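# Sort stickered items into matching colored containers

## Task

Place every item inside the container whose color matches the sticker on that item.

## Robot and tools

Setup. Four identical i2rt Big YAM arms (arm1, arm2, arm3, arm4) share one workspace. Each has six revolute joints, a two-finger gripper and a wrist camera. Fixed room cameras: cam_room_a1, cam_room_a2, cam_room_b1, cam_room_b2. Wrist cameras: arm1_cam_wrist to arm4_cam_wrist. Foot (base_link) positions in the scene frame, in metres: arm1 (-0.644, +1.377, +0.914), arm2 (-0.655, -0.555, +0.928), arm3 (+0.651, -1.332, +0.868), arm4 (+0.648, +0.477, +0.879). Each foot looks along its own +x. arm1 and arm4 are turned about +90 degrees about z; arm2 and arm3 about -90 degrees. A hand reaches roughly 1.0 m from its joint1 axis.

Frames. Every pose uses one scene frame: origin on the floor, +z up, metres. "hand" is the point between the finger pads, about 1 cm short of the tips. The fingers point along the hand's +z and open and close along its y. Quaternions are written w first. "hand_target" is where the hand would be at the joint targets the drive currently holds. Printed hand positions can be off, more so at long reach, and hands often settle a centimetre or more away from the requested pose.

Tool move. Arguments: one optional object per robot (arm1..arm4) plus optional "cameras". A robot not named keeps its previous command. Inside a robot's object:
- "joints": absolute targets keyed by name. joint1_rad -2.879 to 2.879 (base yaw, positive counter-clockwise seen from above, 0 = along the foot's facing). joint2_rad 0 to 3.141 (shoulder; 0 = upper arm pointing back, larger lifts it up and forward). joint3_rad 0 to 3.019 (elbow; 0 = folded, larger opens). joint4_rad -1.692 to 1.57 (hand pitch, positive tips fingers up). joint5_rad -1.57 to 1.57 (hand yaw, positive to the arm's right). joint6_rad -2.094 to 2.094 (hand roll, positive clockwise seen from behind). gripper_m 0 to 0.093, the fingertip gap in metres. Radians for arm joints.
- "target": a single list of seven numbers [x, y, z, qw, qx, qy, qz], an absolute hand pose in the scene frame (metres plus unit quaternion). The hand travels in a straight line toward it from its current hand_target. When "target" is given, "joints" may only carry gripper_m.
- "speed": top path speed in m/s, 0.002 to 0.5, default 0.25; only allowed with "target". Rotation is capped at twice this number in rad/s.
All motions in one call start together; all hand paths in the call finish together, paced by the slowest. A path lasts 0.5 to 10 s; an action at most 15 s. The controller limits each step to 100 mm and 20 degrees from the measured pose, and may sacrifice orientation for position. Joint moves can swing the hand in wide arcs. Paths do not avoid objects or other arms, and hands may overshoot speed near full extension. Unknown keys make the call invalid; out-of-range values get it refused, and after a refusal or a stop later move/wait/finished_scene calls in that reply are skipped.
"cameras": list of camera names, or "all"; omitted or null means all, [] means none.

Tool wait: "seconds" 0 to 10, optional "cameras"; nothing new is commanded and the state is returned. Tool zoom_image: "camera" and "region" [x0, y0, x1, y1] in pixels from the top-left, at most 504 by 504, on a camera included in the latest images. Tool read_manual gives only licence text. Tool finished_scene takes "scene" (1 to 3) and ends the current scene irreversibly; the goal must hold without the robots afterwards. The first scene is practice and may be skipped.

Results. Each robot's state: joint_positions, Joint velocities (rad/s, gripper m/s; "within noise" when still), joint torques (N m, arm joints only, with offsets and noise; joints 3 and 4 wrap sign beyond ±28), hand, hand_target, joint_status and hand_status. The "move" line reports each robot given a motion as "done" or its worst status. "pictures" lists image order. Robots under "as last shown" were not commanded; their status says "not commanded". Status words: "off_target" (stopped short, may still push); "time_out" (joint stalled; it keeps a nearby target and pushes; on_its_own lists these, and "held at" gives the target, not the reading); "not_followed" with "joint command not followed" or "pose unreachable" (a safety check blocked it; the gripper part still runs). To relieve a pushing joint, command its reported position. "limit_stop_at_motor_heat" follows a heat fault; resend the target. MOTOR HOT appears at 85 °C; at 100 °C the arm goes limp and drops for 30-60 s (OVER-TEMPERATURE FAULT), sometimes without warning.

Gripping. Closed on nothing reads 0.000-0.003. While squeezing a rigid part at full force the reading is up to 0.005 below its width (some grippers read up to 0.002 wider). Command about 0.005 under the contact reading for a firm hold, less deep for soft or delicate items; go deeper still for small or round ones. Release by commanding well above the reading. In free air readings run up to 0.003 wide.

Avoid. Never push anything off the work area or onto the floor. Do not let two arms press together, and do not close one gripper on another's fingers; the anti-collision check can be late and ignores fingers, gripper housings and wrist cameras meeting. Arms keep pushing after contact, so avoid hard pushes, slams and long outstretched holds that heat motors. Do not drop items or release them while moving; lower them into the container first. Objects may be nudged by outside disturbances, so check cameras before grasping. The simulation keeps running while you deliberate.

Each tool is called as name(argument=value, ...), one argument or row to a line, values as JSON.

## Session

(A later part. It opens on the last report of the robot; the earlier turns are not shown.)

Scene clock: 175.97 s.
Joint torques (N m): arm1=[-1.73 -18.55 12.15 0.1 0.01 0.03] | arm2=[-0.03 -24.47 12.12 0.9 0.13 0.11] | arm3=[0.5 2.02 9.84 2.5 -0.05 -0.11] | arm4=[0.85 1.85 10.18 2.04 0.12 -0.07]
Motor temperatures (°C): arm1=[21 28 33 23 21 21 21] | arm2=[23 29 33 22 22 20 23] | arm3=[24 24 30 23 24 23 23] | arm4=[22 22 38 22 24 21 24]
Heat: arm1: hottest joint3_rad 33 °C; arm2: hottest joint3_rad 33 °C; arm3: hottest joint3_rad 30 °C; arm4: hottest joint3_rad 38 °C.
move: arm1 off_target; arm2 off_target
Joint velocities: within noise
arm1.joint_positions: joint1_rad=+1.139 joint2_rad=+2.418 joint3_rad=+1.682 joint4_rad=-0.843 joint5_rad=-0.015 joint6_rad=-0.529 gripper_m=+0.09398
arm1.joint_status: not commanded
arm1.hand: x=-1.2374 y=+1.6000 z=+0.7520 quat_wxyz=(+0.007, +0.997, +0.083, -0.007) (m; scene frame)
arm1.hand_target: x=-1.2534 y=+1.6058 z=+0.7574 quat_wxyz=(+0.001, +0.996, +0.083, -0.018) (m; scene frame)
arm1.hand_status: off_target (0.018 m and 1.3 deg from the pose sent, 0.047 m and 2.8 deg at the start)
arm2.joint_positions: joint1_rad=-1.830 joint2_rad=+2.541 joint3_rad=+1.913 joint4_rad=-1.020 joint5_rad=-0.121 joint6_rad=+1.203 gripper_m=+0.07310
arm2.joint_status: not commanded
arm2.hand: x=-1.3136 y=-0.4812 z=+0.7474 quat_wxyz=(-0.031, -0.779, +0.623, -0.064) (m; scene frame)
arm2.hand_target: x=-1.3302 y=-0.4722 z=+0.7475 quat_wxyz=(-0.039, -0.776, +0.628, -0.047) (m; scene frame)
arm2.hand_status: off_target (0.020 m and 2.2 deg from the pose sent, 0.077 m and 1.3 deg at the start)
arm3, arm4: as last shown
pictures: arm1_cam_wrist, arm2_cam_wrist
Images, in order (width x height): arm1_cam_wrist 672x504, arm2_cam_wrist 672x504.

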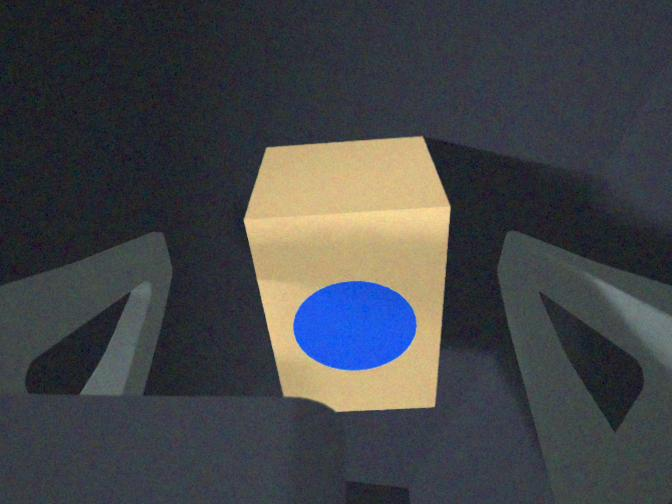

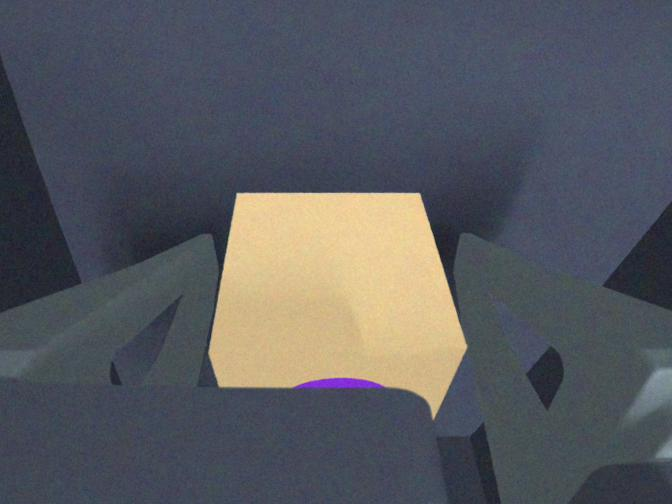

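move(
  arm1={"joints":{"gripper_m":0.03}},
  arm2={"joints":{"gripper_m":0.036}},
  cameras=["arm1_cam_wrist","arm2_cam_wrist"],
)

move(
  arm1={"target":[-1.22,1.59,0.95,0.0015,0.996,0.083,-0.0175],"speed":0.3},
  arm2={"target":[-1.29,-0.48,0.96,0.0384,0.7755,-0.628,0.0474],"speed":0.3},
  cameras=["arm1_cam_wrist","arm2_cam_wrist"],
)

Scene clock: 188.20 s.
Joint torques (N m): arm1=[-1.2 -18.26 12.1 0.23 -0.04 0.04] | arm2=[0.03 -24.35 12.01 0.87 0.11 0.11] | arm3=[0.67 2.02 9.87 2.5 -0.04 -0.09] | arm4=[1.2 1.96 10.17 2.11 0.16 -0.11]
Motor temperatures (°C): arm1=[21 28 34 23 21 21 21] | arm2=[23 29 33 22 22 20 23] | arm3=[24 24 30 23 24 23 23] | arm4=[22 22 38 22 24 21 24]
Heat: arm1: hottest joint3_rad 34 °C; arm2: hottest joint3_rad 33 °C; arm3: hottest joint3_rad 30 °C; arm4: hottest joint3_rad 38 °C.
move: arm1 off_target; arm2 off_target
Joint velocities: within noise
arm1.joint_positions: joint1_rad=+1.139 joint2_rad=+2.418 joint3_rad=+1.682 joint4_rad=-0.843 joint5_rad=-0.015 joint6_rad=-0.529 gripper_m=+0.04388
arm1.joint_status: gripper_m off_target (ended at +0.04392, target +0.03000)
arm1.hand: x=-1.2376 y=+1.6001 z=+0.7521 quat_wxyz=(+0.007, +0.997, +0.083, -0.007) (m; scene frame)
arm1.hand_target: x=-1.2533 y=+1.6057 z=+0.7574 quat_wxyz=(+0.001, +0.996, +0.083, -0.018) (m; scene frame)
arm1.hand_status: not commanded
arm2.joint_positions: joint1_rad=-1.830 joint2_rad=+2.541 joint3_rad=+1.913 joint4_rad=-1.020 joint5_rad=-0.120 joint6_rad=+1.203 gripper_m=+0.05299
arm2.joint_status: gripper_m off_target (ended at +0.05302, target +0.03600)
arm2.hand: x=-1.3140 y=-0.4811 z=+0.7476 quat_wxyz=(-0.031, -0.779, +0.623, -0.063) (m; scene frame)
arm2.hand_target: x=-1.3301 y=-0.4722 z=+0.7475 quat_wxyz=(-0.038, -0.776, +0.628, -0.047) (m; scene frame)
arm2.hand_status: not commanded
arm3, arm4: as last shown
pictures: arm1_cam_wrist, arm2_cam_wrist
Images, in order (width x height): arm1_cam_wrist 672x504, arm2_cam_wrist 672x504.

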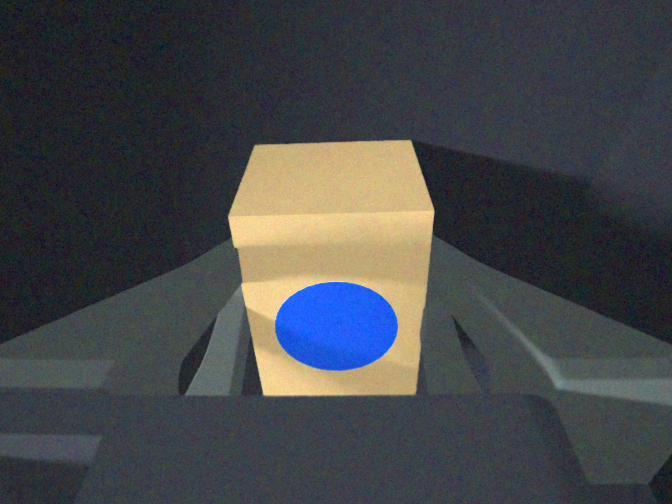

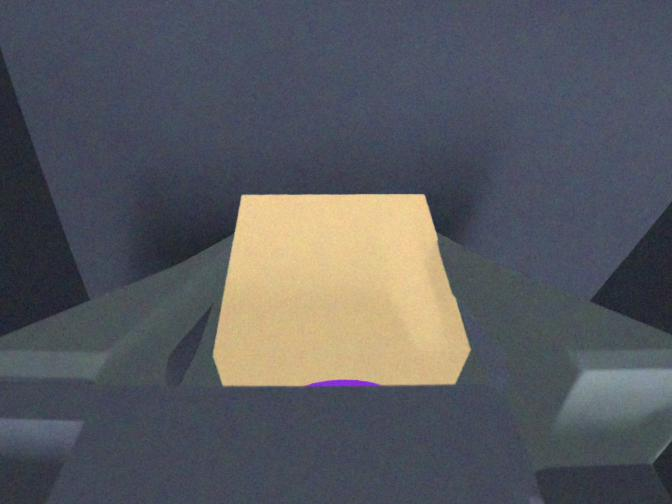

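Scene clock: 189.70 s.
Joint torques (N m): arm1=[-0.73 -17.9 10.21 0.12 -0.01 0.1] | arm2=[0.21 -22.65 9.06 0.13 0.11 0.13] | arm3=[0.5 2.02 9.85 2.44 -0.05 -0.11] | arm4=[0.97 1.38 10.15 2.22 0.16 -0.06]
Motor temperatures (°C): arm1=[21 28 34 23 21 21 21] | arm2=[23 29 33 22 22 20 23] | arm3=[24 24 30 23 24 23 23] | arm4=[22 22 38 22 24 21 24]
Heat: arm1: hottest joint3_rad 34 °C; arm2: hottest joint3_rad 33 °C; arm3: hottest joint3_rad 30 °C; arm4: hottest joint3_rad 38 °C.
move: arm1 done; arm2 off_target
Joint velocities: within noise
arm1.joint_positions: joint1_rad=+1.139 joint2_rad=+2.071 joint3_rad=+1.639 joint4_rad=-1.119 joint5_rad=-0.015 joint6_rad=-0.529 gripper_m=+0.04388
arm1.joint_status: not commanded
arm1.hand: x=-1.2187 y=+1.5936 z=+0.9484 quat_wxyz=(+0.000, +0.996, +0.083, -0.020) (m; scene frame)
arm1.hand_target: x=-1.2200 y=+1.5900 z=+0.9500 quat_wxyz=(+0.001, +0.996, +0.083, -0.018) (m; scene frame)
arm1.hand_status: done (0.004 m and 0.3 deg from the pose sent, 0.199 m and 1.3 deg at the start)
arm2.joint_positions: joint1_rad=-1.830 joint2_rad=+2.149 joint3_rad=+1.828 joint4_rad=-1.255 joint5_rad=-0.120 joint6_rad=+1.203 gripper_m=+0.05299
arm2.joint_status: not commanded
arm2.hand: x=-1.2984 y=-0.4840 z=+0.9729 quat_wxyz=(-0.049, -0.781, +0.622, -0.032) (m; scene frame)
arm2.hand_target: x=-1.2900 y=-0.4802 z=+0.9602 quat_wxyz=(-0.038, -0.776, +0.628, -0.047) (m; scene frame)
arm2.hand_status: off_target (0.016 m and 2.3 deg from the pose sent, 0.214 m and 2.1 deg at the start)
arm3, arm4: as last shown
pictures: arm1_cam_wrist, arm2_cam_wrist
Images, in order (width x height): arm1_cam_wrist 672x504, arm2_cam_wrist 672x504.

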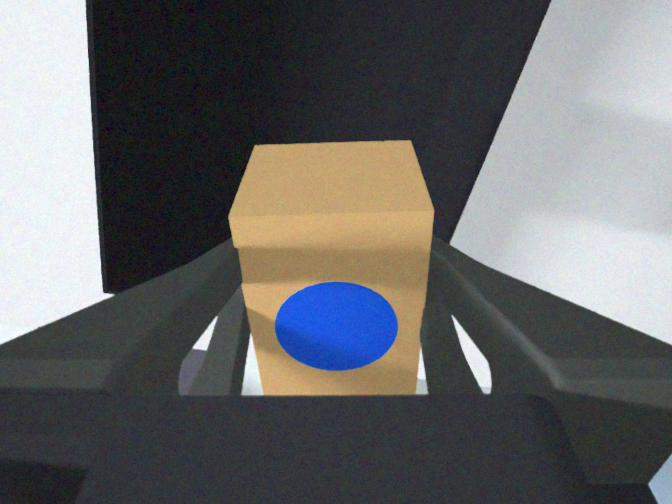

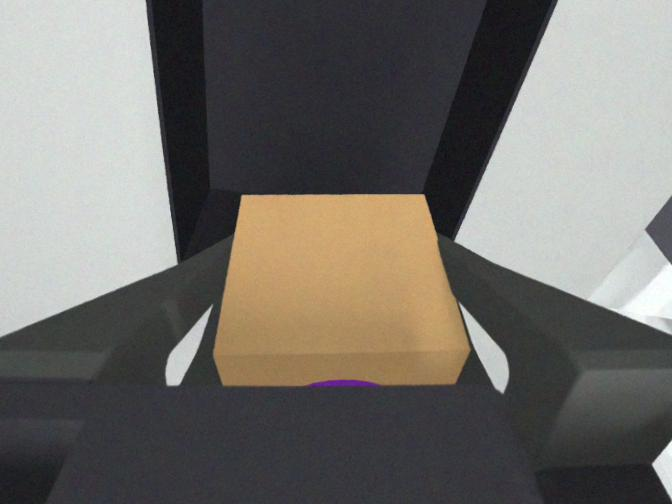

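move(
  arm1={"joints":{"joint2_rad":0.3115,"joint3_rad":0.544,"joint4_rad":-0.2325,"joint5_rad":0,"joint6_rad":0}},
  arm2={"joints":{"joint2_rad":0.3115,"joint3_rad":0.544,"joint4_rad":-0.36,"joint5_rad":0,"joint6_rad":0}},
  cameras=[],
)

move(
  arm1={"joints":{"joint1_rad":-2.248}},
  arm2={"joints":{"joint1_rad":0.924}},
  cameras=["arm1_cam_wrist","arm2_cam_wrist"],
)

Scene clock: 209.17 s.
Joint torques (N m): arm1=[-1.49 4.07 12.63 2.67 0.08 0.13] | arm2=[0.26 0.56 11.62 3.58 0.13 -0.08] | arm3=[0.62 2.08 9.83 2.51 -0.06 -0.09] | arm4=[1.08 1.32 10.04 2.18 0.16 -0.07]
Motor temperatures (°C): arm1=[21 27 33 23 21 21 22] | arm2=[23 30 32 22 22 20 24] | arm3=[24 24 30 23 24 23 23] | arm4=[22 22 39 22 24 21 24]
Heat: arm1: hottest joint3_rad 33 °C; arm2: hottest joint3_rad 32 °C; arm3: hottest joint3_rad 30 °C; arm4: hottest joint3_rad 39 °C.
move: arm1 done; arm2 done
Joint velocities: within noise
arm1.joint_positions: joint1_rad=+1.139 joint2_rad=+0.309 joint3_rad=+0.536 joint4_rad=-0.255 joint5_rad=-0.002 joint6_rad=-0.008 gripper_m=+0.04390
arm1.joint_status: all done
arm1.hand: x=-0.9178 y=+1.4829 z=+1.3081 quat_wxyz=(-0.128, +0.700, -0.126, -0.691) (m; scene frame)
arm1.hand_target: x=-0.9182 y=+1.4814 z=+1.3177 quat_wxyz=(-0.125, +0.690, -0.126, -0.701) (m; scene frame)
arm1.hand_status: not commanded
arm2.joint_positions: joint1_rad=-1.830 joint2_rad=+0.312 joint3_rad=+0.548 joint4_rad=-0.384 joint5_rad=-0.003 joint6_rad=+0.015 gripper_m=+0.05299
arm2.joint_status: all done
arm2.hand: x=-0.9498 y=-0.5144 z=+1.2918 quat_wxyz=(+0.042, -0.756, +0.057, +0.651) (m; scene frame)
arm2.hand_target: x=-0.9502 y=-0.5119 z=+1.2956 quat_wxyz=(+0.050, -0.749, +0.055, +0.658) (m; scene frame)
arm2.hand_status: not commanded
arm3.joint_positions: joint1_rad=-1.980 joint2_rad=+0.308 joint3_rad=+0.544 joint4_rad=-0.404 joint5_rad=+0.001 joint6_rad=+0.005 gripper_m=+0.09402
arm3.joint_status: not commanded
arm3.hand: x=+0.3961 y=-1.1768 z=+1.2234 quat_wxyz=(+0.163, -0.738, +0.206, +0.621) (m; scene frame)
arm3.hand_target: x=+0.3961 y=-1.1737 z=+1.2257 quat_wxyz=(+0.168, -0.734, +0.207, +0.624) (m; scene frame)
arm3.hand_status: not commanded
arm4.joint_positions: joint1_rad=+0.898 joint2_rad=+0.312 joint3_rad=+0.534 joint4_rad=-0.406 joint5_rad=-0.002 joint6_rad=+0.013 gripper_m=+0.09400
arm4.joint_status: not commanded
arm4.hand: x=+0.4076 y=+0.6501 z=+1.2304 quat_wxyz=(-0.188, +0.730, -0.239, -0.612) (m; scene frame)
arm4.hand_target: x=+0.4073 y=+0.6501 z=+1.2406 quat_wxyz=(-0.195, +0.723, -0.232, -0.621) (m; scene frame)
arm4.hand_status: not commanded
pictures: none
No camera images: "cameras" was empty.

Scene clock: 211.63 s.
Joint torques (N m): arm1=[-1.85 3.6 12.57 2.7 -0.05 0.11] | arm2=[0.97 0.56 11.58 3.59 0.09 -0.07] | arm3=[0.56 1.85 9.84 2.47 -0.05 -0.11] | arm4=[0.97 1.32 10 2.15 0.13 -0.09]
Motor temperatures (°C): arm1=[21 27 33 23 21 21 22] | arm2=[23 30 32 22 22 20 24] | arm3=[24 24 30 23 24 23 23] | arm4=[22 22 39 22 24 21 24]
Heat: arm1: hottest joint3_rad 33 °C; arm2: hottest joint3_rad 32 °C; arm3: hottest joint3_rad 30 °C; arm4: hottest joint3_rad 39 °C.
move: arm1 done; arm2 done
Joint velocities: within noise
arm1.joint_positions: joint1_rad=-2.242 joint2_rad=+0.309 joint3_rad=+0.536 joint4_rad=-0.255 joint5_rad=+0.002 joint6_rad=-0.007 gripper_m=+0.04392
arm1.joint_status: all done
arm1.hand: x=-0.3911 y=+1.2057 z=+1.2992 quat_wxyz=(-0.659, -0.210, -0.691, +0.210) (m; scene frame)
arm1.hand_target: x=-0.3918 y=+1.2045 z=+1.3088 quat_wxyz=(-0.669, -0.211, -0.680, +0.213) (m; scene frame)
arm1.hand_status: not commanded
arm2.joint_positions: joint1_rad=+0.920 joint2_rad=+0.312 joint3_rad=+0.548 joint4_rad=-0.384 joint5_rad=-0.002 joint6_rad=+0.014 gripper_m=+0.05291
arm2.joint_status: all done
arm2.hand: x=-0.4000 y=-0.7076 z=+1.2922 quat_wxyz=(-0.631, -0.205, -0.729, +0.166) (m; scene frame)
arm2.hand_target: x=-0.3990 y=-0.7074 z=+1.2960 quat_wxyz=(-0.638, -0.198, -0.724, +0.172) (m; scene frame)
arm2.hand_status: not commanded
arm3, arm4: as last shown
pictures: arm1_cam_wrist, arm2_cam_wrist
Images, in order (width x height): arm1_cam_wrist 672x504, arm2_cam_wrist 672x504.

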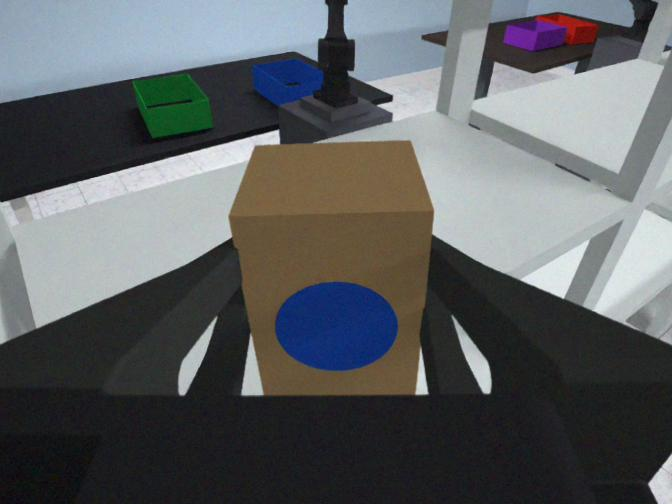

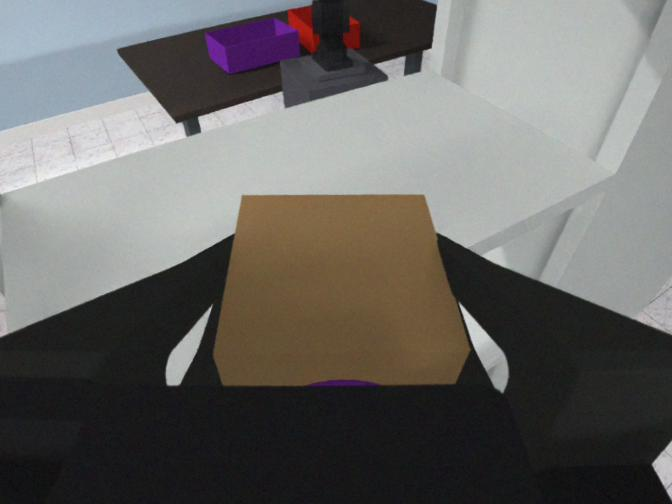

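move(
  arm1={"target":[-0.192,1.063,1.12,0.675,0.211,0.675,-0.211]},
  arm2={"target":[-0.181,-0.833,1.13,0.643,0.1955,0.720,-0.1745]},
  cameras=[],
)

move(
  arm1={"target":[0.005,0.922,1.075,0.675,0.211,0.675,-0.211]},
  arm2={"target":[0.005,-0.943,1.085,0.643,0.1955,0.720,-0.1745]},
  cameras=["arm3_cam_wrist","arm4_cam_wrist"],
)

Scene clock: 219.73 s.
Joint torques (N m): arm1=[-2.55 -8.06 11.77 2.73 -0.07 0.13] | arm2=[1.32 -10.99 12.7 3.75 0.13 -0.08] | arm3=[0.62 1.9 9.81 2.48 -0.05 -0.1] | arm4=[0.73 1.79 10.22 2.24 0.15 -0.08]
Motor temperatures (°C): arm1=[21 27 34 23 21 21 22] | arm2=[23 29 32 22 22 20 24] | arm3=[24 24 30 23 24 23 23] | arm4=[22 22 39 22 24 21 24]
Heat: arm1: hottest joint3_rad 34 °C; arm2: hottest joint3_rad 32 °C; arm3: hottest joint3_rad 30 °C; arm4: hottest joint3_rad 39 °C.
move: arm1 off_target; arm2 off_target
Joint velocities: within noise
arm1.joint_positions: joint1_rad=-2.242 joint2_rad=+1.513 joint3_rad=+0.548 joint4_rad=+0.901 joint5_rad=-0.004 joint6_rad=-0.002 gripper_m=+0.04392
arm1.joint_status: not commanded
arm1.hand: x=-0.2035 y=+1.0763 z=+1.0888 quat_wxyz=(-0.648, -0.214, -0.703, +0.203) (m; scene frame)
arm1.hand_target: x=-0.1937 y=+1.0642 z=+1.1202 quat_wxyz=(-0.675, -0.211, -0.675, +0.211) (m; scene frame)
arm1.hand_status: off_target (0.036 m and 4.6 deg from the pose sent, 0.303 m and 2.5 deg at the start)
arm2.joint_positions: joint1_rad=+0.920 joint2_rad=+1.455 joint3_rad=+0.571 joint4_rad=+0.699 joint5_rad=+0.002 joint6_rad=+0.012 gripper_m=+0.05291
arm2.joint_status: not commanded
arm2.hand: x=-0.2000 y=-0.8258 z=+1.1016 quat_wxyz=(-0.617, -0.209, -0.741, +0.164) (m; scene frame)
arm2.hand_target: x=-0.1829 y=-0.8319 z=+1.1303 quat_wxyz=(-0.643, -0.196, -0.720, +0.174) (m; scene frame)
arm2.hand_status: off_target (0.035 m and 4.3 deg from the pose sent, 0.300 m and 2.3 deg at the start)
arm3, arm4: as last shown
pictures: none
No camera images: "cameras" was empty.

Scene clock: 221.33 s.
Joint torques (N m): arm1=[-2.61 -17.14 13.83 1.39 -0.03 0.09] | arm2=[1.14 -19.19 13.71 2.13 -0.03 -0.08] | arm3=[0.67 2.02 9.88 2.51 -0.05 -0.1] | arm4=[1.03 1.96 10.17 2.13 0.12 -0.08]
Motor temperatures (°C): arm1=[21 27 34 23 21 21 22] | arm2=[23 29 32 22 22 20 24] | arm3=[24 24 30 23 24 23 23] | arm4=[22 22 39 22 24 21 24]
Heat: arm1: hottest joint3_rad 34 °C; arm2: hottest joint3_rad 32 °C; arm3: hottest joint3_rad 30 °C; arm4: hottest joint3_rad 39 °C.
move: arm1 off_target; arm2 off_target
Joint velocities: within noise
arm1.joint_positions: joint1_rad=-2.243 joint2_rad=+2.068 joint3_rad=+1.266 joint4_rad=+0.774 joint5_rad=-0.007 joint6_rad=-0.002 gripper_m=+0.04392
arm1.joint_status: not commanded
arm1.hand: x=-0.0041 y=+0.9384 z=+1.0522 quat_wxyz=(-0.660, -0.209, -0.691, +0.206) (m; scene frame)
arm1.hand_target: x=+0.0033 y=+0.9233 z=+1.0754 quat_wxyz=(-0.675, -0.211, -0.675, +0.211) (m; scene frame)
arm1.hand_status: off_target (0.030 m and 2.5 deg from the pose sent, 0.260 m and 4.6 deg at the start)
arm2.joint_positions: joint1_rad=+0.920 joint2_rad=+1.982 joint3_rad=+1.192 joint4_rad=+0.653 joint5_rad=+0.002 joint6_rad=+0.011 gripper_m=+0.05291
arm2.joint_status: not commanded
arm2.hand: x=-0.0116 y=-0.9370 z=+1.0737 quat_wxyz=(-0.635, -0.205, -0.725, +0.169) (m; scene frame)
arm2.hand_target: x=+0.0037 y=-0.9423 z=+1.0852 quat_wxyz=(-0.643, -0.196, -0.720, +0.175) (m; scene frame)
arm2.hand_status: off_target (0.021 m and 1.7 deg from the pose sent, 0.237 m and 4.3 deg at the start)
arm3, arm4: as last shown
pictures: arm3_cam_wrist, arm4_cam_wrist
Images, in order (width x height): arm3_cam_wrist 672x504, arm4_cam_wrist 672x504.

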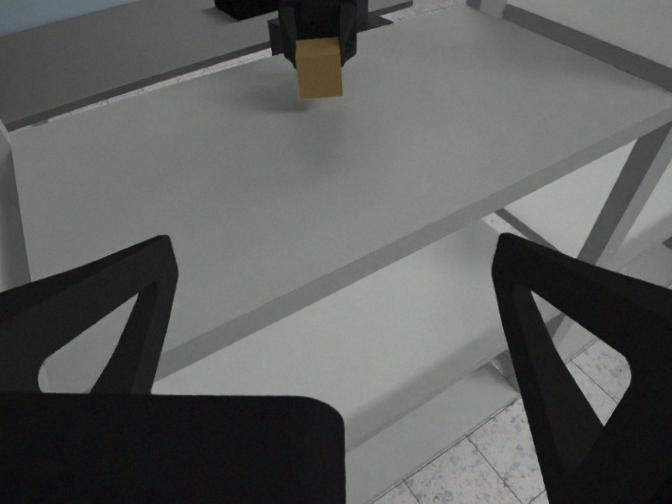

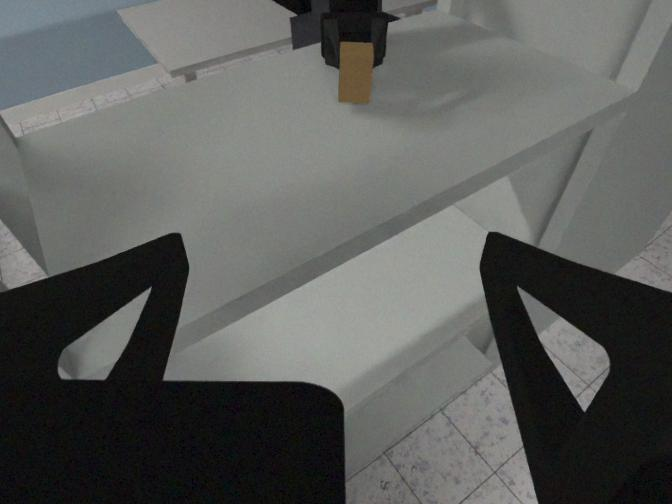

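move(
  arm1={"target":[0.005,0.922,1.04,0.683,0.209,0.666,-0.214],"speed":0.12},
  arm2={"target":[0.008,-0.943,1.05,0.643,0.1955,0.720,-0.1745],"speed":0.12},
  cameras=[],
)

move(
  arm1={"target":[0.005,0.922,1.02,0.683,0.209,0.666,-0.214],"speed":0.08},
  arm2={"target":[0.008,-0.943,1.03,0.643,0.1955,0.720,-0.1745],"speed":0.08},
  cameras=["arm3_cam_wrist","arm4_cam_wrist","arm2_cam_wrist","arm1_cam_wrist"],
)

zoom_image(
  camera="arm3_cam_wrist",
  region=[220, 0, 420, 150],
)

zoom_image(
  camera="arm4_cam_wrist",
  region=[260, 0, 460, 150],
)

Scene clock: 233.43 s.
Joint torques (N m): arm1=[-2.43 -15.09 12.42 2.36 0.04 0.11] | arm2=[1.14 -18.49 13.04 3.43 0.07 -0.05] | arm3=[0.62 2.14 9.84 2.47 -0.06 -0.1] | arm4=[1.08 1.2 10.07 2.24 0.17 -0.08]
Motor temperatures (°C): arm1=[21 27 36 23 21 21 22] | arm2=[23 29 33 22 22 20 24] | arm3=[24 23 30 23 24 23 23] | arm4=[22 22 39 22 24 21 24]
Heat: arm1: hottest joint3_rad 36 °C; arm2: hottest joint3_rad 33 °C; arm3: hottest joint3_rad 30 °C; arm4: hottest joint3_rad 39 °C.
move: arm1 off_target; arm2 off_target
Joint velocities: within noise
arm1.joint_positions: joint1_rad=-2.244 joint2_rad=+2.121 joint3_rad=+1.277 joint4_rad=+0.858 joint5_rad=-0.007 joint6_rad=+0.002 gripper_m=+0.04392
arm1.joint_status: not commanded
arm1.hand: x=-0.0012 y=+0.9359 z=+1.0385 quat_wxyz=(-0.675, -0.206, -0.676, +0.209) (m; scene frame)
arm1.hand_target: x=+0.0041 y=+0.9226 z=+1.0401 quat_wxyz=(-0.683, -0.209, -0.666, +0.214) (m; scene frame)
arm1.hand_status: off_target (0.015 m and 1.6 deg from the pose sent, 0.022 m and 4.0 deg at the start)
arm2.joint_positions: joint1_rad=+0.921 joint2_rad=+2.038 joint3_rad=+1.195 joint4_rad=+0.691 joint5_rad=+0.002 joint6_rad=+0.009 gripper_m=+0.05291
arm2.joint_status: not commanded
arm2.hand: x=-0.0095 y=-0.9378 z=+1.0434 quat_wxyz=(-0.629, -0.205, -0.731, +0.168) (m; scene frame)
arm2.hand_target: x=+0.0067 y=-0.9421 z=+1.0502 quat_wxyz=(-0.643, -0.196, -0.720, +0.174) (m; scene frame)
arm2.hand_status: off_target (0.019 m and 2.4 deg from the pose sent, 0.031 m and 1.7 deg at the start)
arm3, arm4: as last shown
pictures: none
No camera images: "cameras" was empty.

Scene clock: 234.40 s.
Joint torques (N m): arm1=[-2.73 -13.74 11.38 1.87 0.07 0.05] | arm2=[1.32 -17.32 12.05 3.1 0.05 -0.03] | arm3=[0.67 2.14 9.85 2.52 -0.05 -0.09] | arm4=[1.08 1.38 10.15 2.06 0.16 -0.1]
Motor temperatures (°C): arm1=[21 27 36 23 21 21 22] | arm2=[23 29 33 22 22 20 24] | arm3=[24 23 31 23 24 23 23] | arm4=[22 22 39 22 24 21 24]
Heat: arm1: hottest joint3_rad 36 °C; arm2: hottest joint3_rad 33 °C; arm3: hottest joint3_rad 31 °C; arm4: hottest joint3_rad 39 °C.
move: arm1 off_target; arm2 off_target
Joint velocities: within noise
arm1.joint_positions: joint1_rad=-2.244 joint2_rad=+2.145 joint3_rad=+1.289 joint4_rad=+0.905 joint5_rad=-0.007 joint6_rad=+0.006 gripper_m=+0.04392
arm1.joint_status: not commanded
arm1.hand: x=+0.0012 y=+0.9343 z=+1.0373 quat_wxyz=(-0.687, -0.204, -0.664, +0.212) (m; scene frame)
arm1.hand_target: x=+0.0038 y=+0.9229 z=+1.0199 quat_wxyz=(-0.683, -0.209, -0.666, +0.214) (m; scene frame)
arm1.hand_status: off_target (0.022 m and 0.8 deg from the pose sent, 0.024 m and 1.6 deg at the start)
arm2.joint_positions: joint1_rad=+0.921 joint2_rad=+2.062 joint3_rad=+1.204 joint4_rad=+0.741 joint5_rad=+0.002 joint6_rad=+0.006 gripper_m=+0.05291
arm2.joint_status: not commanded
arm2.hand: x=-0.0059 y=-0.9399 z=+1.0425 quat_wxyz=(-0.642, -0.201, -0.720, +0.172) (m; scene frame)
arm2.hand_target: x=+0.0067 y=-0.9421 z=+1.0299 quat_wxyz=(-0.643, -0.196, -0.720, +0.174) (m; scene frame)
arm2.hand_status: off_target (0.019 m and 0.7 deg from the pose sent, 0.023 m and 2.4 deg at the start)
arm3, arm4: as last shown
pictures: arm1_cam_wrist, arm2_cam_wrist, arm3_cam_wrist, arm4_cam_wrist
Images, in order (width x height): arm1_cam_wrist 672x504, arm2_cam_wrist 672x504, arm3_cam_wrist 672x504, arm4_cam_wrist 672x504.

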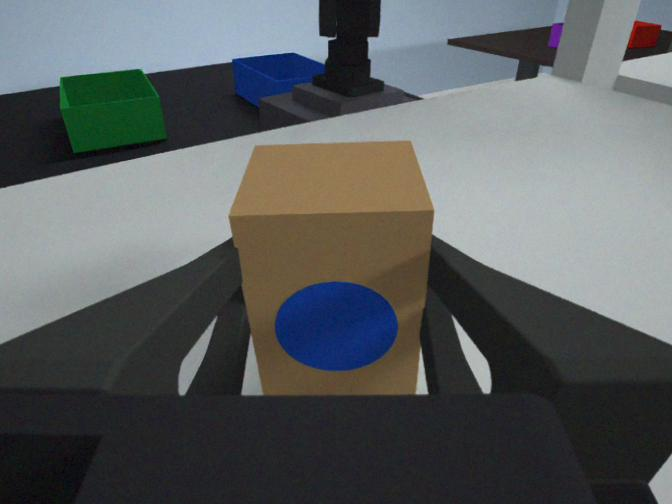

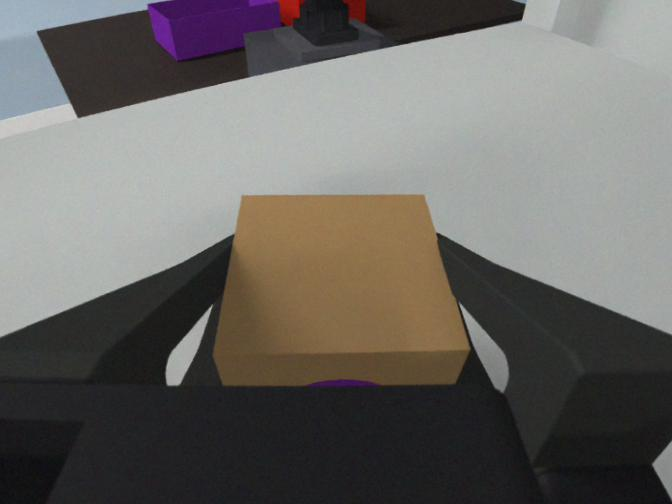

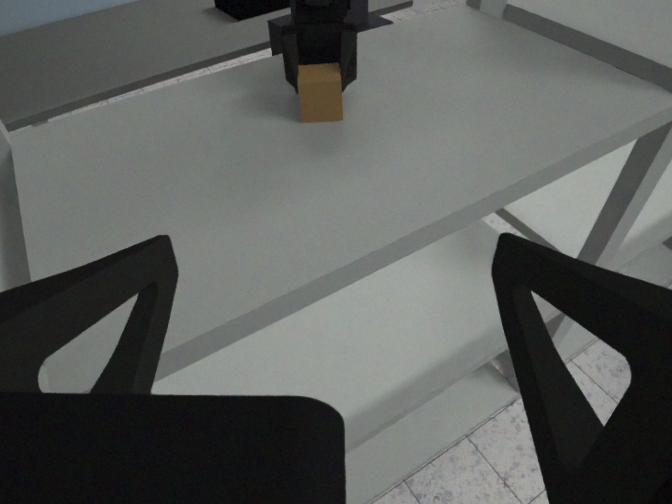

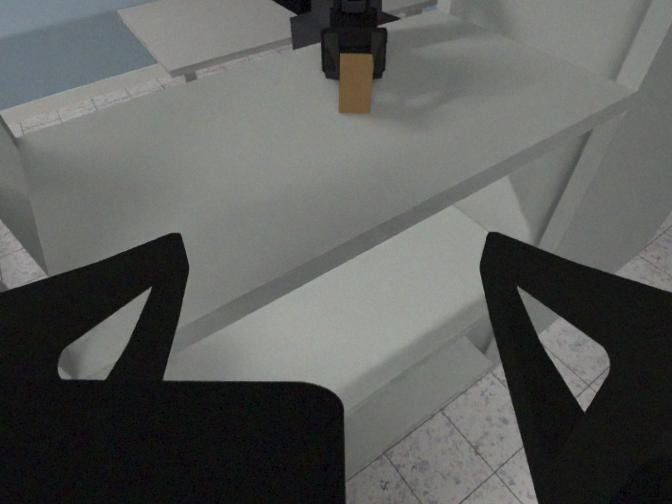

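Scaled by 2.520.

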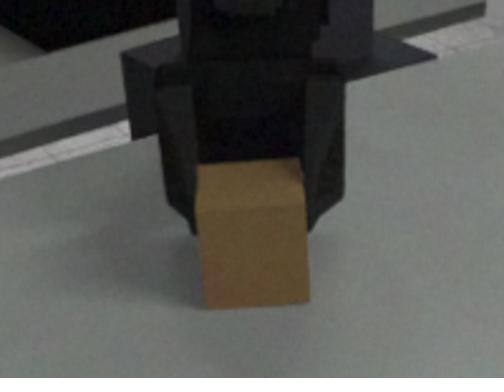

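Scaled by 2.520.

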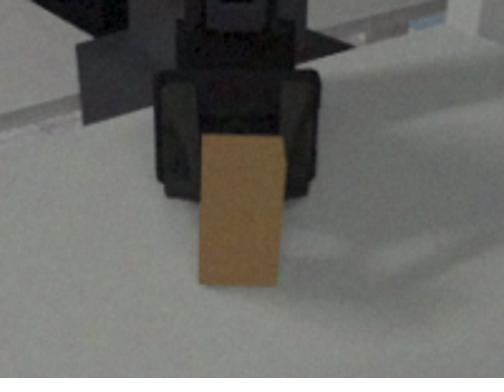

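move(
  arm1={"target":[0.005,0.924,0.995,0.679,0.21,0.671,-0.212],"speed":0.1},
  arm2={"target":[0.008,-0.943,1.01,0.638,0.197,0.724,-0.173],"speed":0.1},
  cameras=["arm3_cam_wrist","arm4_cam_wrist"],
)

zoom_image(
  camera="arm3_cam_wrist",
  region=[220, 0, 420, 150],
)

zoom_image(
  camera="arm4_cam_wrist",
  region=[260, 0, 460, 150],
)

Scene clock: 241.60 s.
Joint torques (N m): arm1=[-2.26 -12.51 10.09 0.99 0.06 0] | arm2=[1.14 -16.03 11 2.56 0.05 0.02] | arm3=[0.5 1.96 9.83 2.48 -0.05 -0.1] | arm4=[0.5 1.55 10.11 2.07 0.14 -0.09]
Motor temperatures (°C): arm1=[21 27 36 23 21 21 22] | arm2=[23 28 33 22 22 20 24] | arm3=[24 23 31 23 24 23 23] | arm4=[22 22 39 22 24 21 24]
Heat: arm1: hottest joint3_rad 36 °C; arm2: hottest joint3_rad 33 °C; arm3: hottest joint3_rad 31 °C; arm4: hottest joint3_rad 39 °C.
move: arm1 off_target; arm2 off_target
Joint velocities: within noise
arm1.joint_positions: joint1_rad=-2.244 joint2_rad=+2.166 joint3_rad=+1.297 joint4_rad=+0.949 joint5_rad=-0.007 joint6_rad=+0.010 gripper_m=+0.04392
arm1.joint_status: not commanded
arm1.hand: x=+0.0025 y=+0.9333 z=+1.0365 quat_wxyz=(-0.698, -0.202, -0.653, +0.214) (m; scene frame)
arm1.hand_target: x=+0.0023 y=+0.9260 z=+0.9958 quat_wxyz=(-0.679, -0.210, -0.671, +0.212) (m; scene frame)
arm1.hand_status: off_target (0.043 m and 3.1 deg from the pose sent, 0.044 m and 1.4 deg at the start)
arm2.joint_positions: joint1_rad=+0.921 joint2_rad=+2.079 joint3_rad=+1.213 joint4_rad=+0.773 joint5_rad=+0.002 joint6_rad=+0.003 gripper_m=+0.05291
arm2.joint_status: not commanded
arm2.hand: x=-0.0029 y=-0.9417 z=+1.0423 quat_wxyz=(-0.650, -0.198, -0.712, +0.176) (m; scene frame)
arm2.hand_target: x=+0.0056 y=-0.9415 z=+1.0103 quat_wxyz=(-0.638, -0.197, -0.724, +0.173) (m; scene frame)
arm2.hand_status: off_target (0.034 m and 2.0 deg from the pose sent, 0.036 m and 0.8 deg at the start)
arm3, arm4: as last shown
pictures: arm3_cam_wrist, arm4_cam_wrist
Images, in order (width x height): arm3_cam_wrist 672x504, arm4_cam_wrist 672x504.

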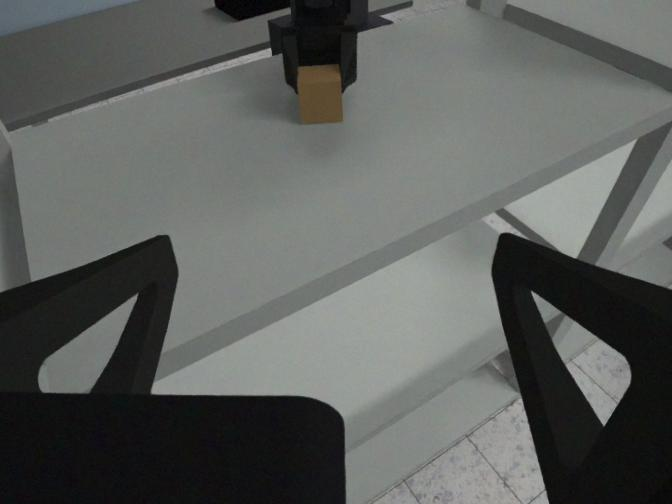

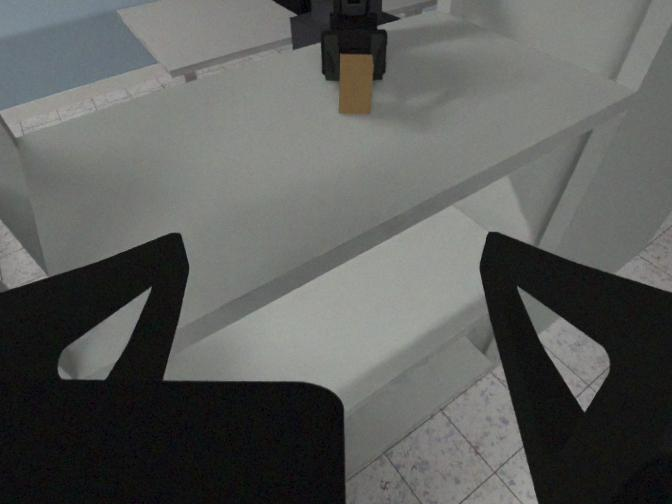

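Scaled by 2.520.

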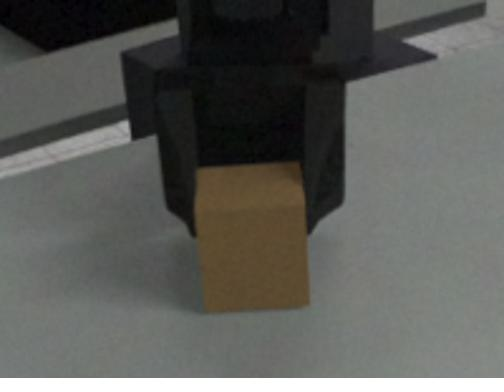

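Scaled by 2.520.

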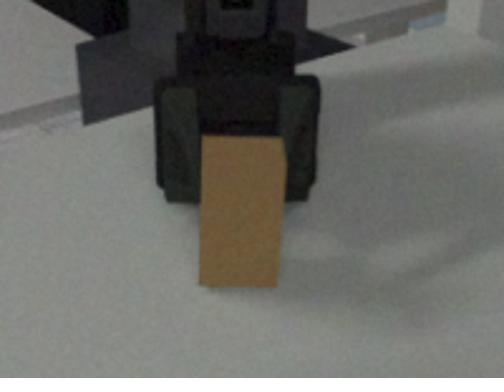

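move(
  arm1={"target":[0.003,0.929,1.028,0.677,0.210,0.673,-0.212],"speed":0.15},
  arm2={"target":[0.003,-0.941,1.034,0.640,0.197,0.722,-0.173],"speed":0.15},
  cameras=[],
)

move(
  arm1={"joints":{"gripper_m":0.07}},
  arm2={"joints":{"gripper_m":0.075}},
  cameras=["arm1_cam_wrist","arm2_cam_wrist","arm3_cam_wrist","arm4_cam_wrist"],
)

Scene clock: 248.77 s.
Joint torques (N m): arm1=[-2.08 -16.85 8.95 0.8 0.19 -0.03] | arm2=[1.26 -20.48 10.09 1.32 0 0.03] | arm3=[0.73 2.02 9.84 2.52 -0.04 -0.11] | arm4=[0.91 1.49 10.11 2.06 0.17 -0.07]
Motor temperatures (°C): arm1=[21 27 35 23 21 21 22] | arm2=[23 28 33 22 22 20 24] | arm3=[24 23 31 23 24 23 23] | arm4=[22 22 39 22 24 21 24]
Heat: arm1: hottest joint3_rad 35 °C; arm2: hottest joint3_rad 33 °C; arm3: hottest joint3_rad 31 °C; arm4: hottest joint3_rad 39 °C.
move: arm1 done; arm2 done
Joint velocities: within noise
arm1.joint_positions: joint1_rad=-2.244 joint2_rad=+2.151 joint3_rad=+1.297 joint4_rad=+0.904 joint5_rad=-0.005 joint6_rad=+0.010 gripper_m=+0.04392
arm1.joint_status: not commanded
arm1.hand: x=+0.0028 y=+0.9326 z=+1.0370 quat_wxyz=(-0.688, -0.206, -0.663, +0.211) (m; scene frame)
arm1.hand_target: x=+0.0028 y=+0.9292 z=+1.0282 quat_wxyz=(-0.677, -0.210, -0.673, +0.212) (m; scene frame)
arm1.hand_status: done (0.010 m and 1.7 deg from the pose sent, 0.009 m and 3.4 deg at the start)
arm2.joint_positions: joint1_rad=+0.921 joint2_rad=+2.079 joint3_rad=+1.213 joint4_rad=+0.771 joint5_rad=+0.002 joint6_rad=+0.003 gripper_m=+0.05291
arm2.joint_status: not commanded
arm2.hand: x=-0.0030 y=-0.9417 z=+1.0424 quat_wxyz=(-0.650, -0.198, -0.713, +0.176) (m; scene frame)
arm2.hand_target: x=+0.0027 y=-0.9407 z=+1.0339 quat_wxyz=(-0.640, -0.197, -0.722, +0.173) (m; scene frame)
arm2.hand_status: done (0.010 m and 1.6 deg from the pose sent, 0.010 m and 1.6 deg at the start)
arm3, arm4: as last shown
pictures: none
No camera images: "cameras" was empty.

Scene clock: 249.27 s.
Joint torques (N m): arm1=[-2.37 -17.61 8.88 1.35 0.06 -0.03] | arm2=[1.2 -20.48 10.06 1.99 0 0.04] | arm3=[0.73 2.02 9.84 2.47 -0.06 -0.1] | arm4=[0.79 1.49 10.1 2.21 0.17 -0.08]
Motor temperatures (°C): arm1=[21 27 35 23 21 21 22] | arm2=[23 28 33 22 22 20 24] | arm3=[24 23 31 23 24 23 23] | arm4=[22 22 39 22 24 21 24]
Heat: arm1: hottest joint3_rad 35 °C; arm2: hottest joint3_rad 33 °C; arm3: hottest joint3_rad 31 °C; arm4: hottest joint3_rad 39 °C.
move: arm1 done; arm2 done
Joint velocities: within noise
arm1.joint_positions: joint1_rad=-2.244 joint2_rad=+2.152 joint3_rad=+1.297 joint4_rad=+0.886 joint5_rad=-0.002 joint6_rad=+0.010 gripper_m=+0.06996
arm1.joint_status: all done
arm1.hand: x=+0.0027 y=+0.9322 z=+1.0315 quat_wxyz=(-0.681, -0.209, -0.669, +0.210) (m; scene frame)
arm1.hand_target: x=+0.0028 y=+0.9292 z=+1.0280 quat_wxyz=(-0.677, -0.210, -0.673, +0.212) (m; scene frame)
arm1.hand_status: not commanded
arm2.joint_positions: joint1_rad=+0.921 joint2_rad=+2.079 joint3_rad=+1.213 joint4_rad=+0.755 joint5_rad=+0.002 joint6_rad=+0.003 gripper_m=+0.07494
arm2.joint_status: all done
arm2.hand: x=-0.0033 y=-0.9414 z=+1.0385 quat_wxyz=(-0.644, -0.199, -0.718, +0.174) (m; scene frame)
arm2.hand_target: x=+0.0027 y=-0.9407 z=+1.0339 quat_wxyz=(-0.640, -0.197, -0.722, +0.173) (m; scene frame)
arm2.hand_status: not commanded
arm3.joint_positions: joint1_rad=-1.980 joint2_rad=+0.308 joint3_rad=+0.544 joint4_rad=-0.404 joint5_rad=+0.001 joint6_rad=+0.005 gripper_m=+0.09402
arm3.joint_status: not commanded
arm3.hand: x=+0.3961 y=-1.1768 z=+1.2234 quat_wxyz=(+0.163, -0.738, +0.206, +0.621) (m; scene frame)
arm3.hand_target: x=+0.3961 y=-1.1737 z=+1.2257 quat_wxyz=(+0.168, -0.734, +0.207, +0.624) (m; scene frame)
arm3.hand_status: not commanded
arm4.joint_positions: joint1_rad=+0.898 joint2_rad=+0.312 joint3_rad=+0.534 joint4_rad=-0.406 joint5_rad=-0.002 joint6_rad=+0.013 gripper_m=+0.09400
arm4.joint_status: not commanded
arm4.hand: x=+0.4076 y=+0.6501 z=+1.2304 quat_wxyz=(-0.188, +0.730, -0.239, -0.612) (m; scene frame)
arm4.hand_target: x=+0.4073 y=+0.6501 z=+1.2406 quat_wxyz=(-0.195, +0.723, -0.232, -0.621) (m; scene frame)
arm4.hand_status: not commanded
pictures: arm1_cam_wrist, arm2_cam_wrist, arm3_cam_wrist, arm4_cam_wrist
Images, in order (width x height): arm1_cam_wrist 672x504, arm2_cam_wrist 672x504, arm3_cam_wrist 672x504, arm4_cam_wrist 672x504.

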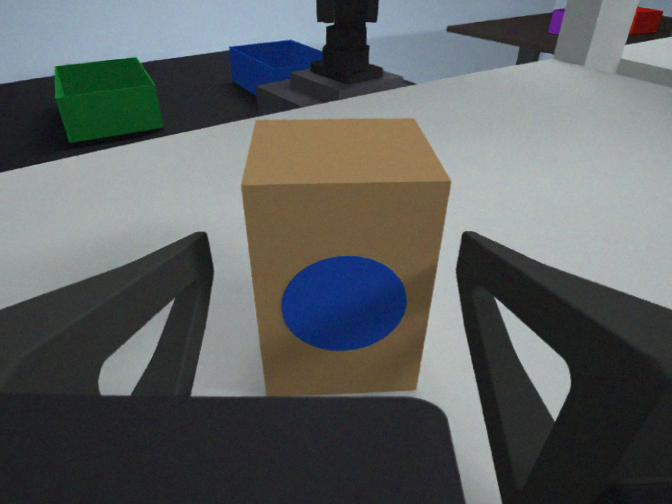

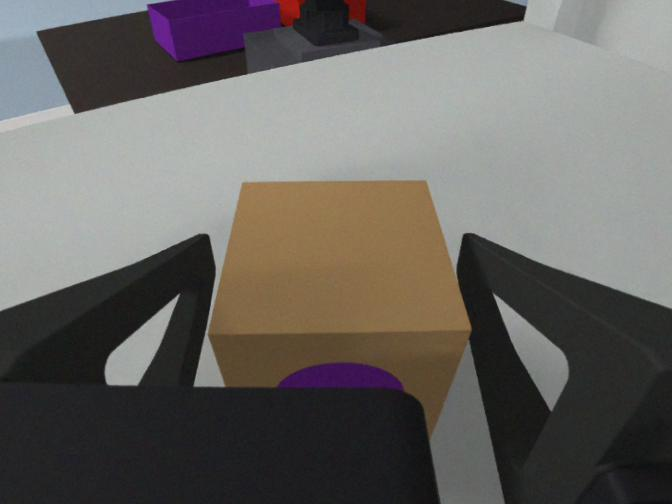

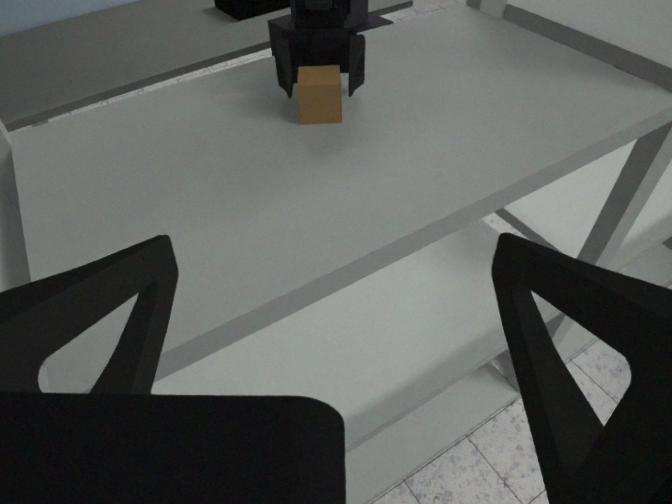

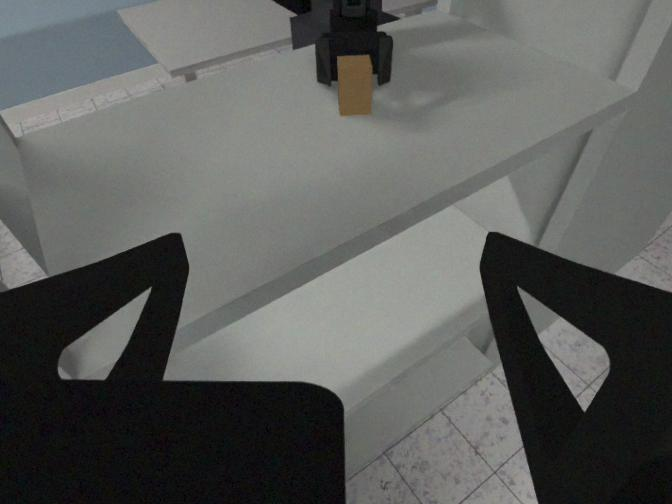

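move(
  arm1={"target":[-0.2,1.065,1.04,0.675,0.211,0.675,-0.211],"joints":{"gripper_m":0.09}},
  arm2={"target":[-0.19,-0.83,1.05,0.643,0.1955,0.720,-0.1745],"joints":{"gripper_m":0.09}},
  cameras=["arm1_cam_wrist","arm2_cam_wrist"],
)

Scene clock: 285.63 s.
Joint torques (N m): arm1=[-2.96 -10.99 5.3 2.58 -0.07 -0.04] | arm2=[0.85 -14.04 5.94 3.51 -0.18 -0.01] | arm3=[0.62 2.02 9.88 2.48 -0.05 -0.09] | arm4=[0.91 1.61 10.1 2.03 0.11 -0.07]
Motor temperatures (°C): arm1=[21 28 32 23 21 21 22] | arm2=[23 29 33 22 22 20 23] | arm3=[24 23 31 23 24 23 23] | arm4=[22 22 40 22 24 21 24]
Heat: arm1: hottest joint3_rad 32 °C; arm2: hottest joint3_rad 33 °C; arm3: hottest joint3_rad 31 °C; arm4: hottest joint3_rad 40 °C.
move: arm1 off_target; arm2 done
Joint velocities: within noise
arm1.joint_positions: joint1_rad=-2.246 joint2_rad=+1.783 joint3_rad=+0.545 joint4_rad=+1.210 joint5_rad=-0.010 joint6_rad=+0.015 gripper_m=+0.08993
arm1.joint_status: all done
arm1.hand: x=-0.1987 y=+1.0708 z=+1.0248 quat_wxyz=(-0.662, -0.215, -0.689, +0.201) (m; scene frame)
arm1.hand_target: x=-0.2001 y=+1.0650 z=+1.0400 quat_wxyz=(-0.675, -0.211, -0.675, +0.211) (m; scene frame)
arm1.hand_status: off_target (0.016 m and 2.5 deg from the pose sent, 0.242 m and 1.0 deg at the start)
arm2.joint_positions: joint1_rad=+0.921 joint2_rad=+1.706 joint3_rad=+0.560 joint4_rad=+1.009 joint5_rad=+0.002 joint6_rad=+0.004 gripper_m=+0.08990
arm2.joint_status: all done
arm2.hand: x=-0.1897 y=-0.8314 z=+1.0426 quat_wxyz=(-0.634, -0.202, -0.727, +0.171) (m; scene frame)
arm2.hand_target: x=-0.1899 y=-0.8300 z=+1.0500 quat_wxyz=(-0.643, -0.195, -0.720, +0.174) (m; scene frame)
arm2.hand_status: done (0.008 m and 1.5 deg from the pose sent, 0.218 m and 0.5 deg at the start)
arm3, arm4: as last shown
pictures: arm1_cam_wrist, arm2_cam_wrist
Images, in order (width x height): arm1_cam_wrist 672x504, arm2_cam_wrist 672x504.

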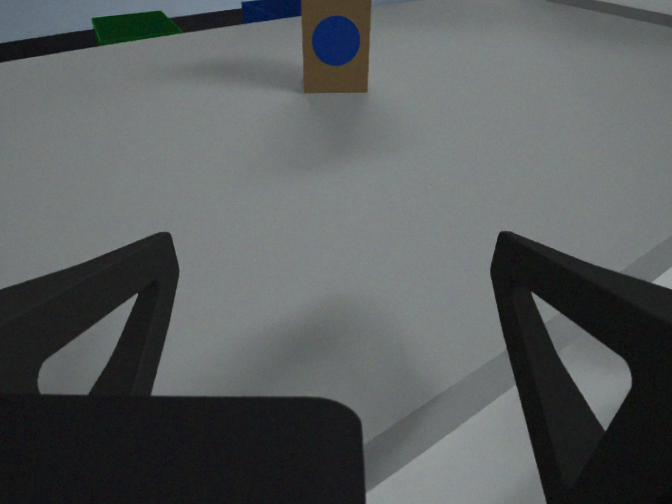

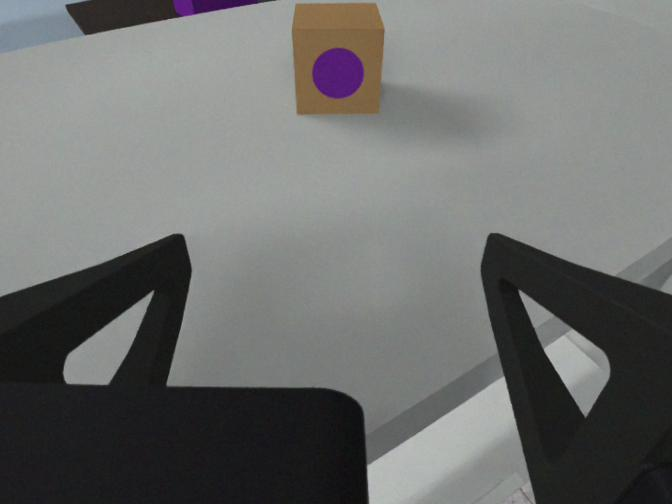

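move(
  arm1={"target":[-0.3,1.14,1.14,0.675,0.211,0.675,-0.211]},
  arm2={"target":[-0.28,-0.777,1.15,0.643,0.1955,0.720,-0.1745]},
  arm3={"target":[0.184,-1.051,1.09,0.1596,-0.7656,0.208,0.5875]},
  arm4={"target":[0.179,0.808,1.09,0.183,-0.757,0.2386,0.5806]},
  cameras=["arm3_cam_wrist","arm4_cam_wrist"],
)

Scene clock: 298.70 s.
Joint torques (N m): arm1=[-1.38 -2.37 9.17 1.4 0.08 -0.03] | arm2=[0.97 -6.53 8.8 1.96 -0.14 -0.01] | arm3=[1.03 -10.7 11.7 2.54 -0.09 -0.13] | arm4=[1.38 -11.87 10.56 2.18 0.2 -0.12]
Motor temperatures (°C): arm1=[21 27 32 23 21 21 22] | arm2=[23 28 32 22 22 20 23] | arm3=[24 23 31 23 24 23 23] | arm4=[22 22 40 22 24 21 24]
Heat: arm1: hottest joint3_rad 32 °C; arm2: hottest joint3_rad 32 °C; arm3: hottest joint3_rad 31 °C; arm4: hottest joint3_rad 40 °C.
move: arm1 done; arm2 off_target; arm3 off_target; arm4 off_target
Joint velocities: within noise
arm1.joint_positions: joint1_rad=-2.246 joint2_rad=+1.050 joint3_rad=+0.286 joint4_rad=+0.790 joint5_rad=-0.003 joint6_rad=+0.015 gripper_m=+0.08993
arm1.joint_status: not commanded
arm1.hand: x=-0.2997 y=+1.1406 z=+1.1430 quat_wxyz=(-0.680, -0.212, -0.670, +0.208) (m; scene frame)
arm1.hand_target: x=-0.3001 y=+1.1400 z=+1.1398 quat_wxyz=(-0.675, -0.211, -0.675, +0.211) (m; scene frame)
arm1.hand_status: done (0.003 m and 0.8 deg from the pose sent, 0.168 m and 2.5 deg at the start)
arm2.joint_positions: joint1_rad=+0.921 joint2_rad=+1.067 joint3_rad=+0.383 joint4_rad=+0.599 joint5_rad=+0.002 joint6_rad=+0.004 gripper_m=+0.08990
arm2.joint_status: not commanded
arm2.hand: x=-0.2773 y=-0.7802 z=+1.1609 quat_wxyz=(-0.653, -0.197, -0.709, +0.176) (m; scene frame)
arm2.hand_target: x=-0.2800 y=-0.7770 z=+1.1500 quat_wxyz=(-0.643, -0.195, -0.720, +0.174) (m; scene frame)
arm2.hand_status: off_target (0.012 m and 1.7 deg from the pose sent, 0.151 m and 1.5 deg at the start)
arm3.joint_positions: joint1_rad=-1.980 joint2_rad=+1.325 joint3_rad=+0.646 joint4_rad=+0.359 joint5_rad=+0.000 joint6_rad=-0.005 gripper_m=+0.09402
arm3.joint_status: not commanded
arm3.hand: x=+0.1967 y=-1.0624 z=+1.0606 quat_wxyz=(+0.149, -0.784, +0.214, +0.563) (m; scene frame)
arm3.hand_target: x=+0.1856 y=-1.0519 z=+1.0902 quat_wxyz=(+0.160, -0.766, +0.208, +0.587) (m; scene frame)
arm3.hand_status: off_target (0.034 m and 3.8 deg from the pose sent, 0.280 m and 5.0 deg at the start)
arm4.joint_positions: joint1_rad=+0.898 joint2_rad=+1.434 joint3_rad=+0.713 joint4_rad=+0.397 joint5_rad=-0.002 joint6_rad=+0.009 gripper_m=+0.09400
arm4.joint_status: not commanded
arm4.hand: x=+0.1939 y=+0.8005 z=+1.0644 quat_wxyz=(-0.172, +0.772, -0.251, -0.559) (m; scene frame)
arm4.hand_target: x=+0.1803 y=+0.8071 z=+1.0903 quat_wxyz=(-0.183, +0.757, -0.239, -0.580) (m; scene frame)
arm4.hand_status: off_target (0.031 m and 3.6 deg from the pose sent, 0.311 m and 4.8 deg at the start)
pictures: arm3_cam_wrist, arm4_cam_wrist
Images, in order (width x height): arm3_cam_wrist 672x504, arm4_cam_wrist 672x504.

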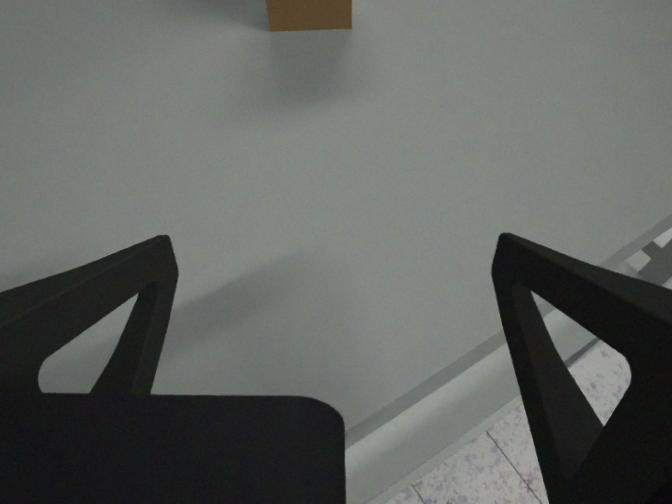

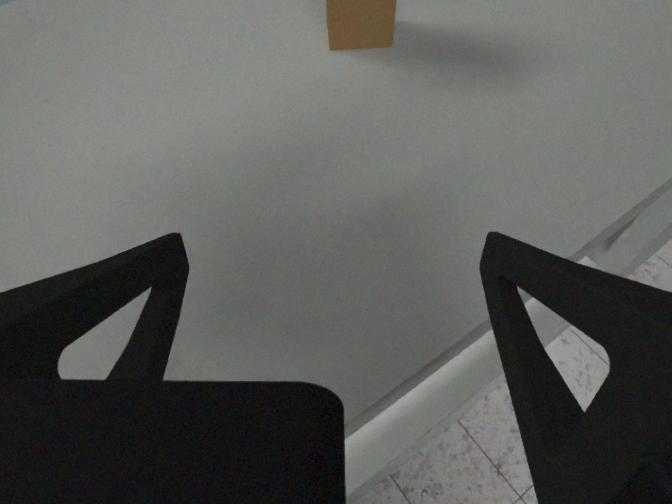

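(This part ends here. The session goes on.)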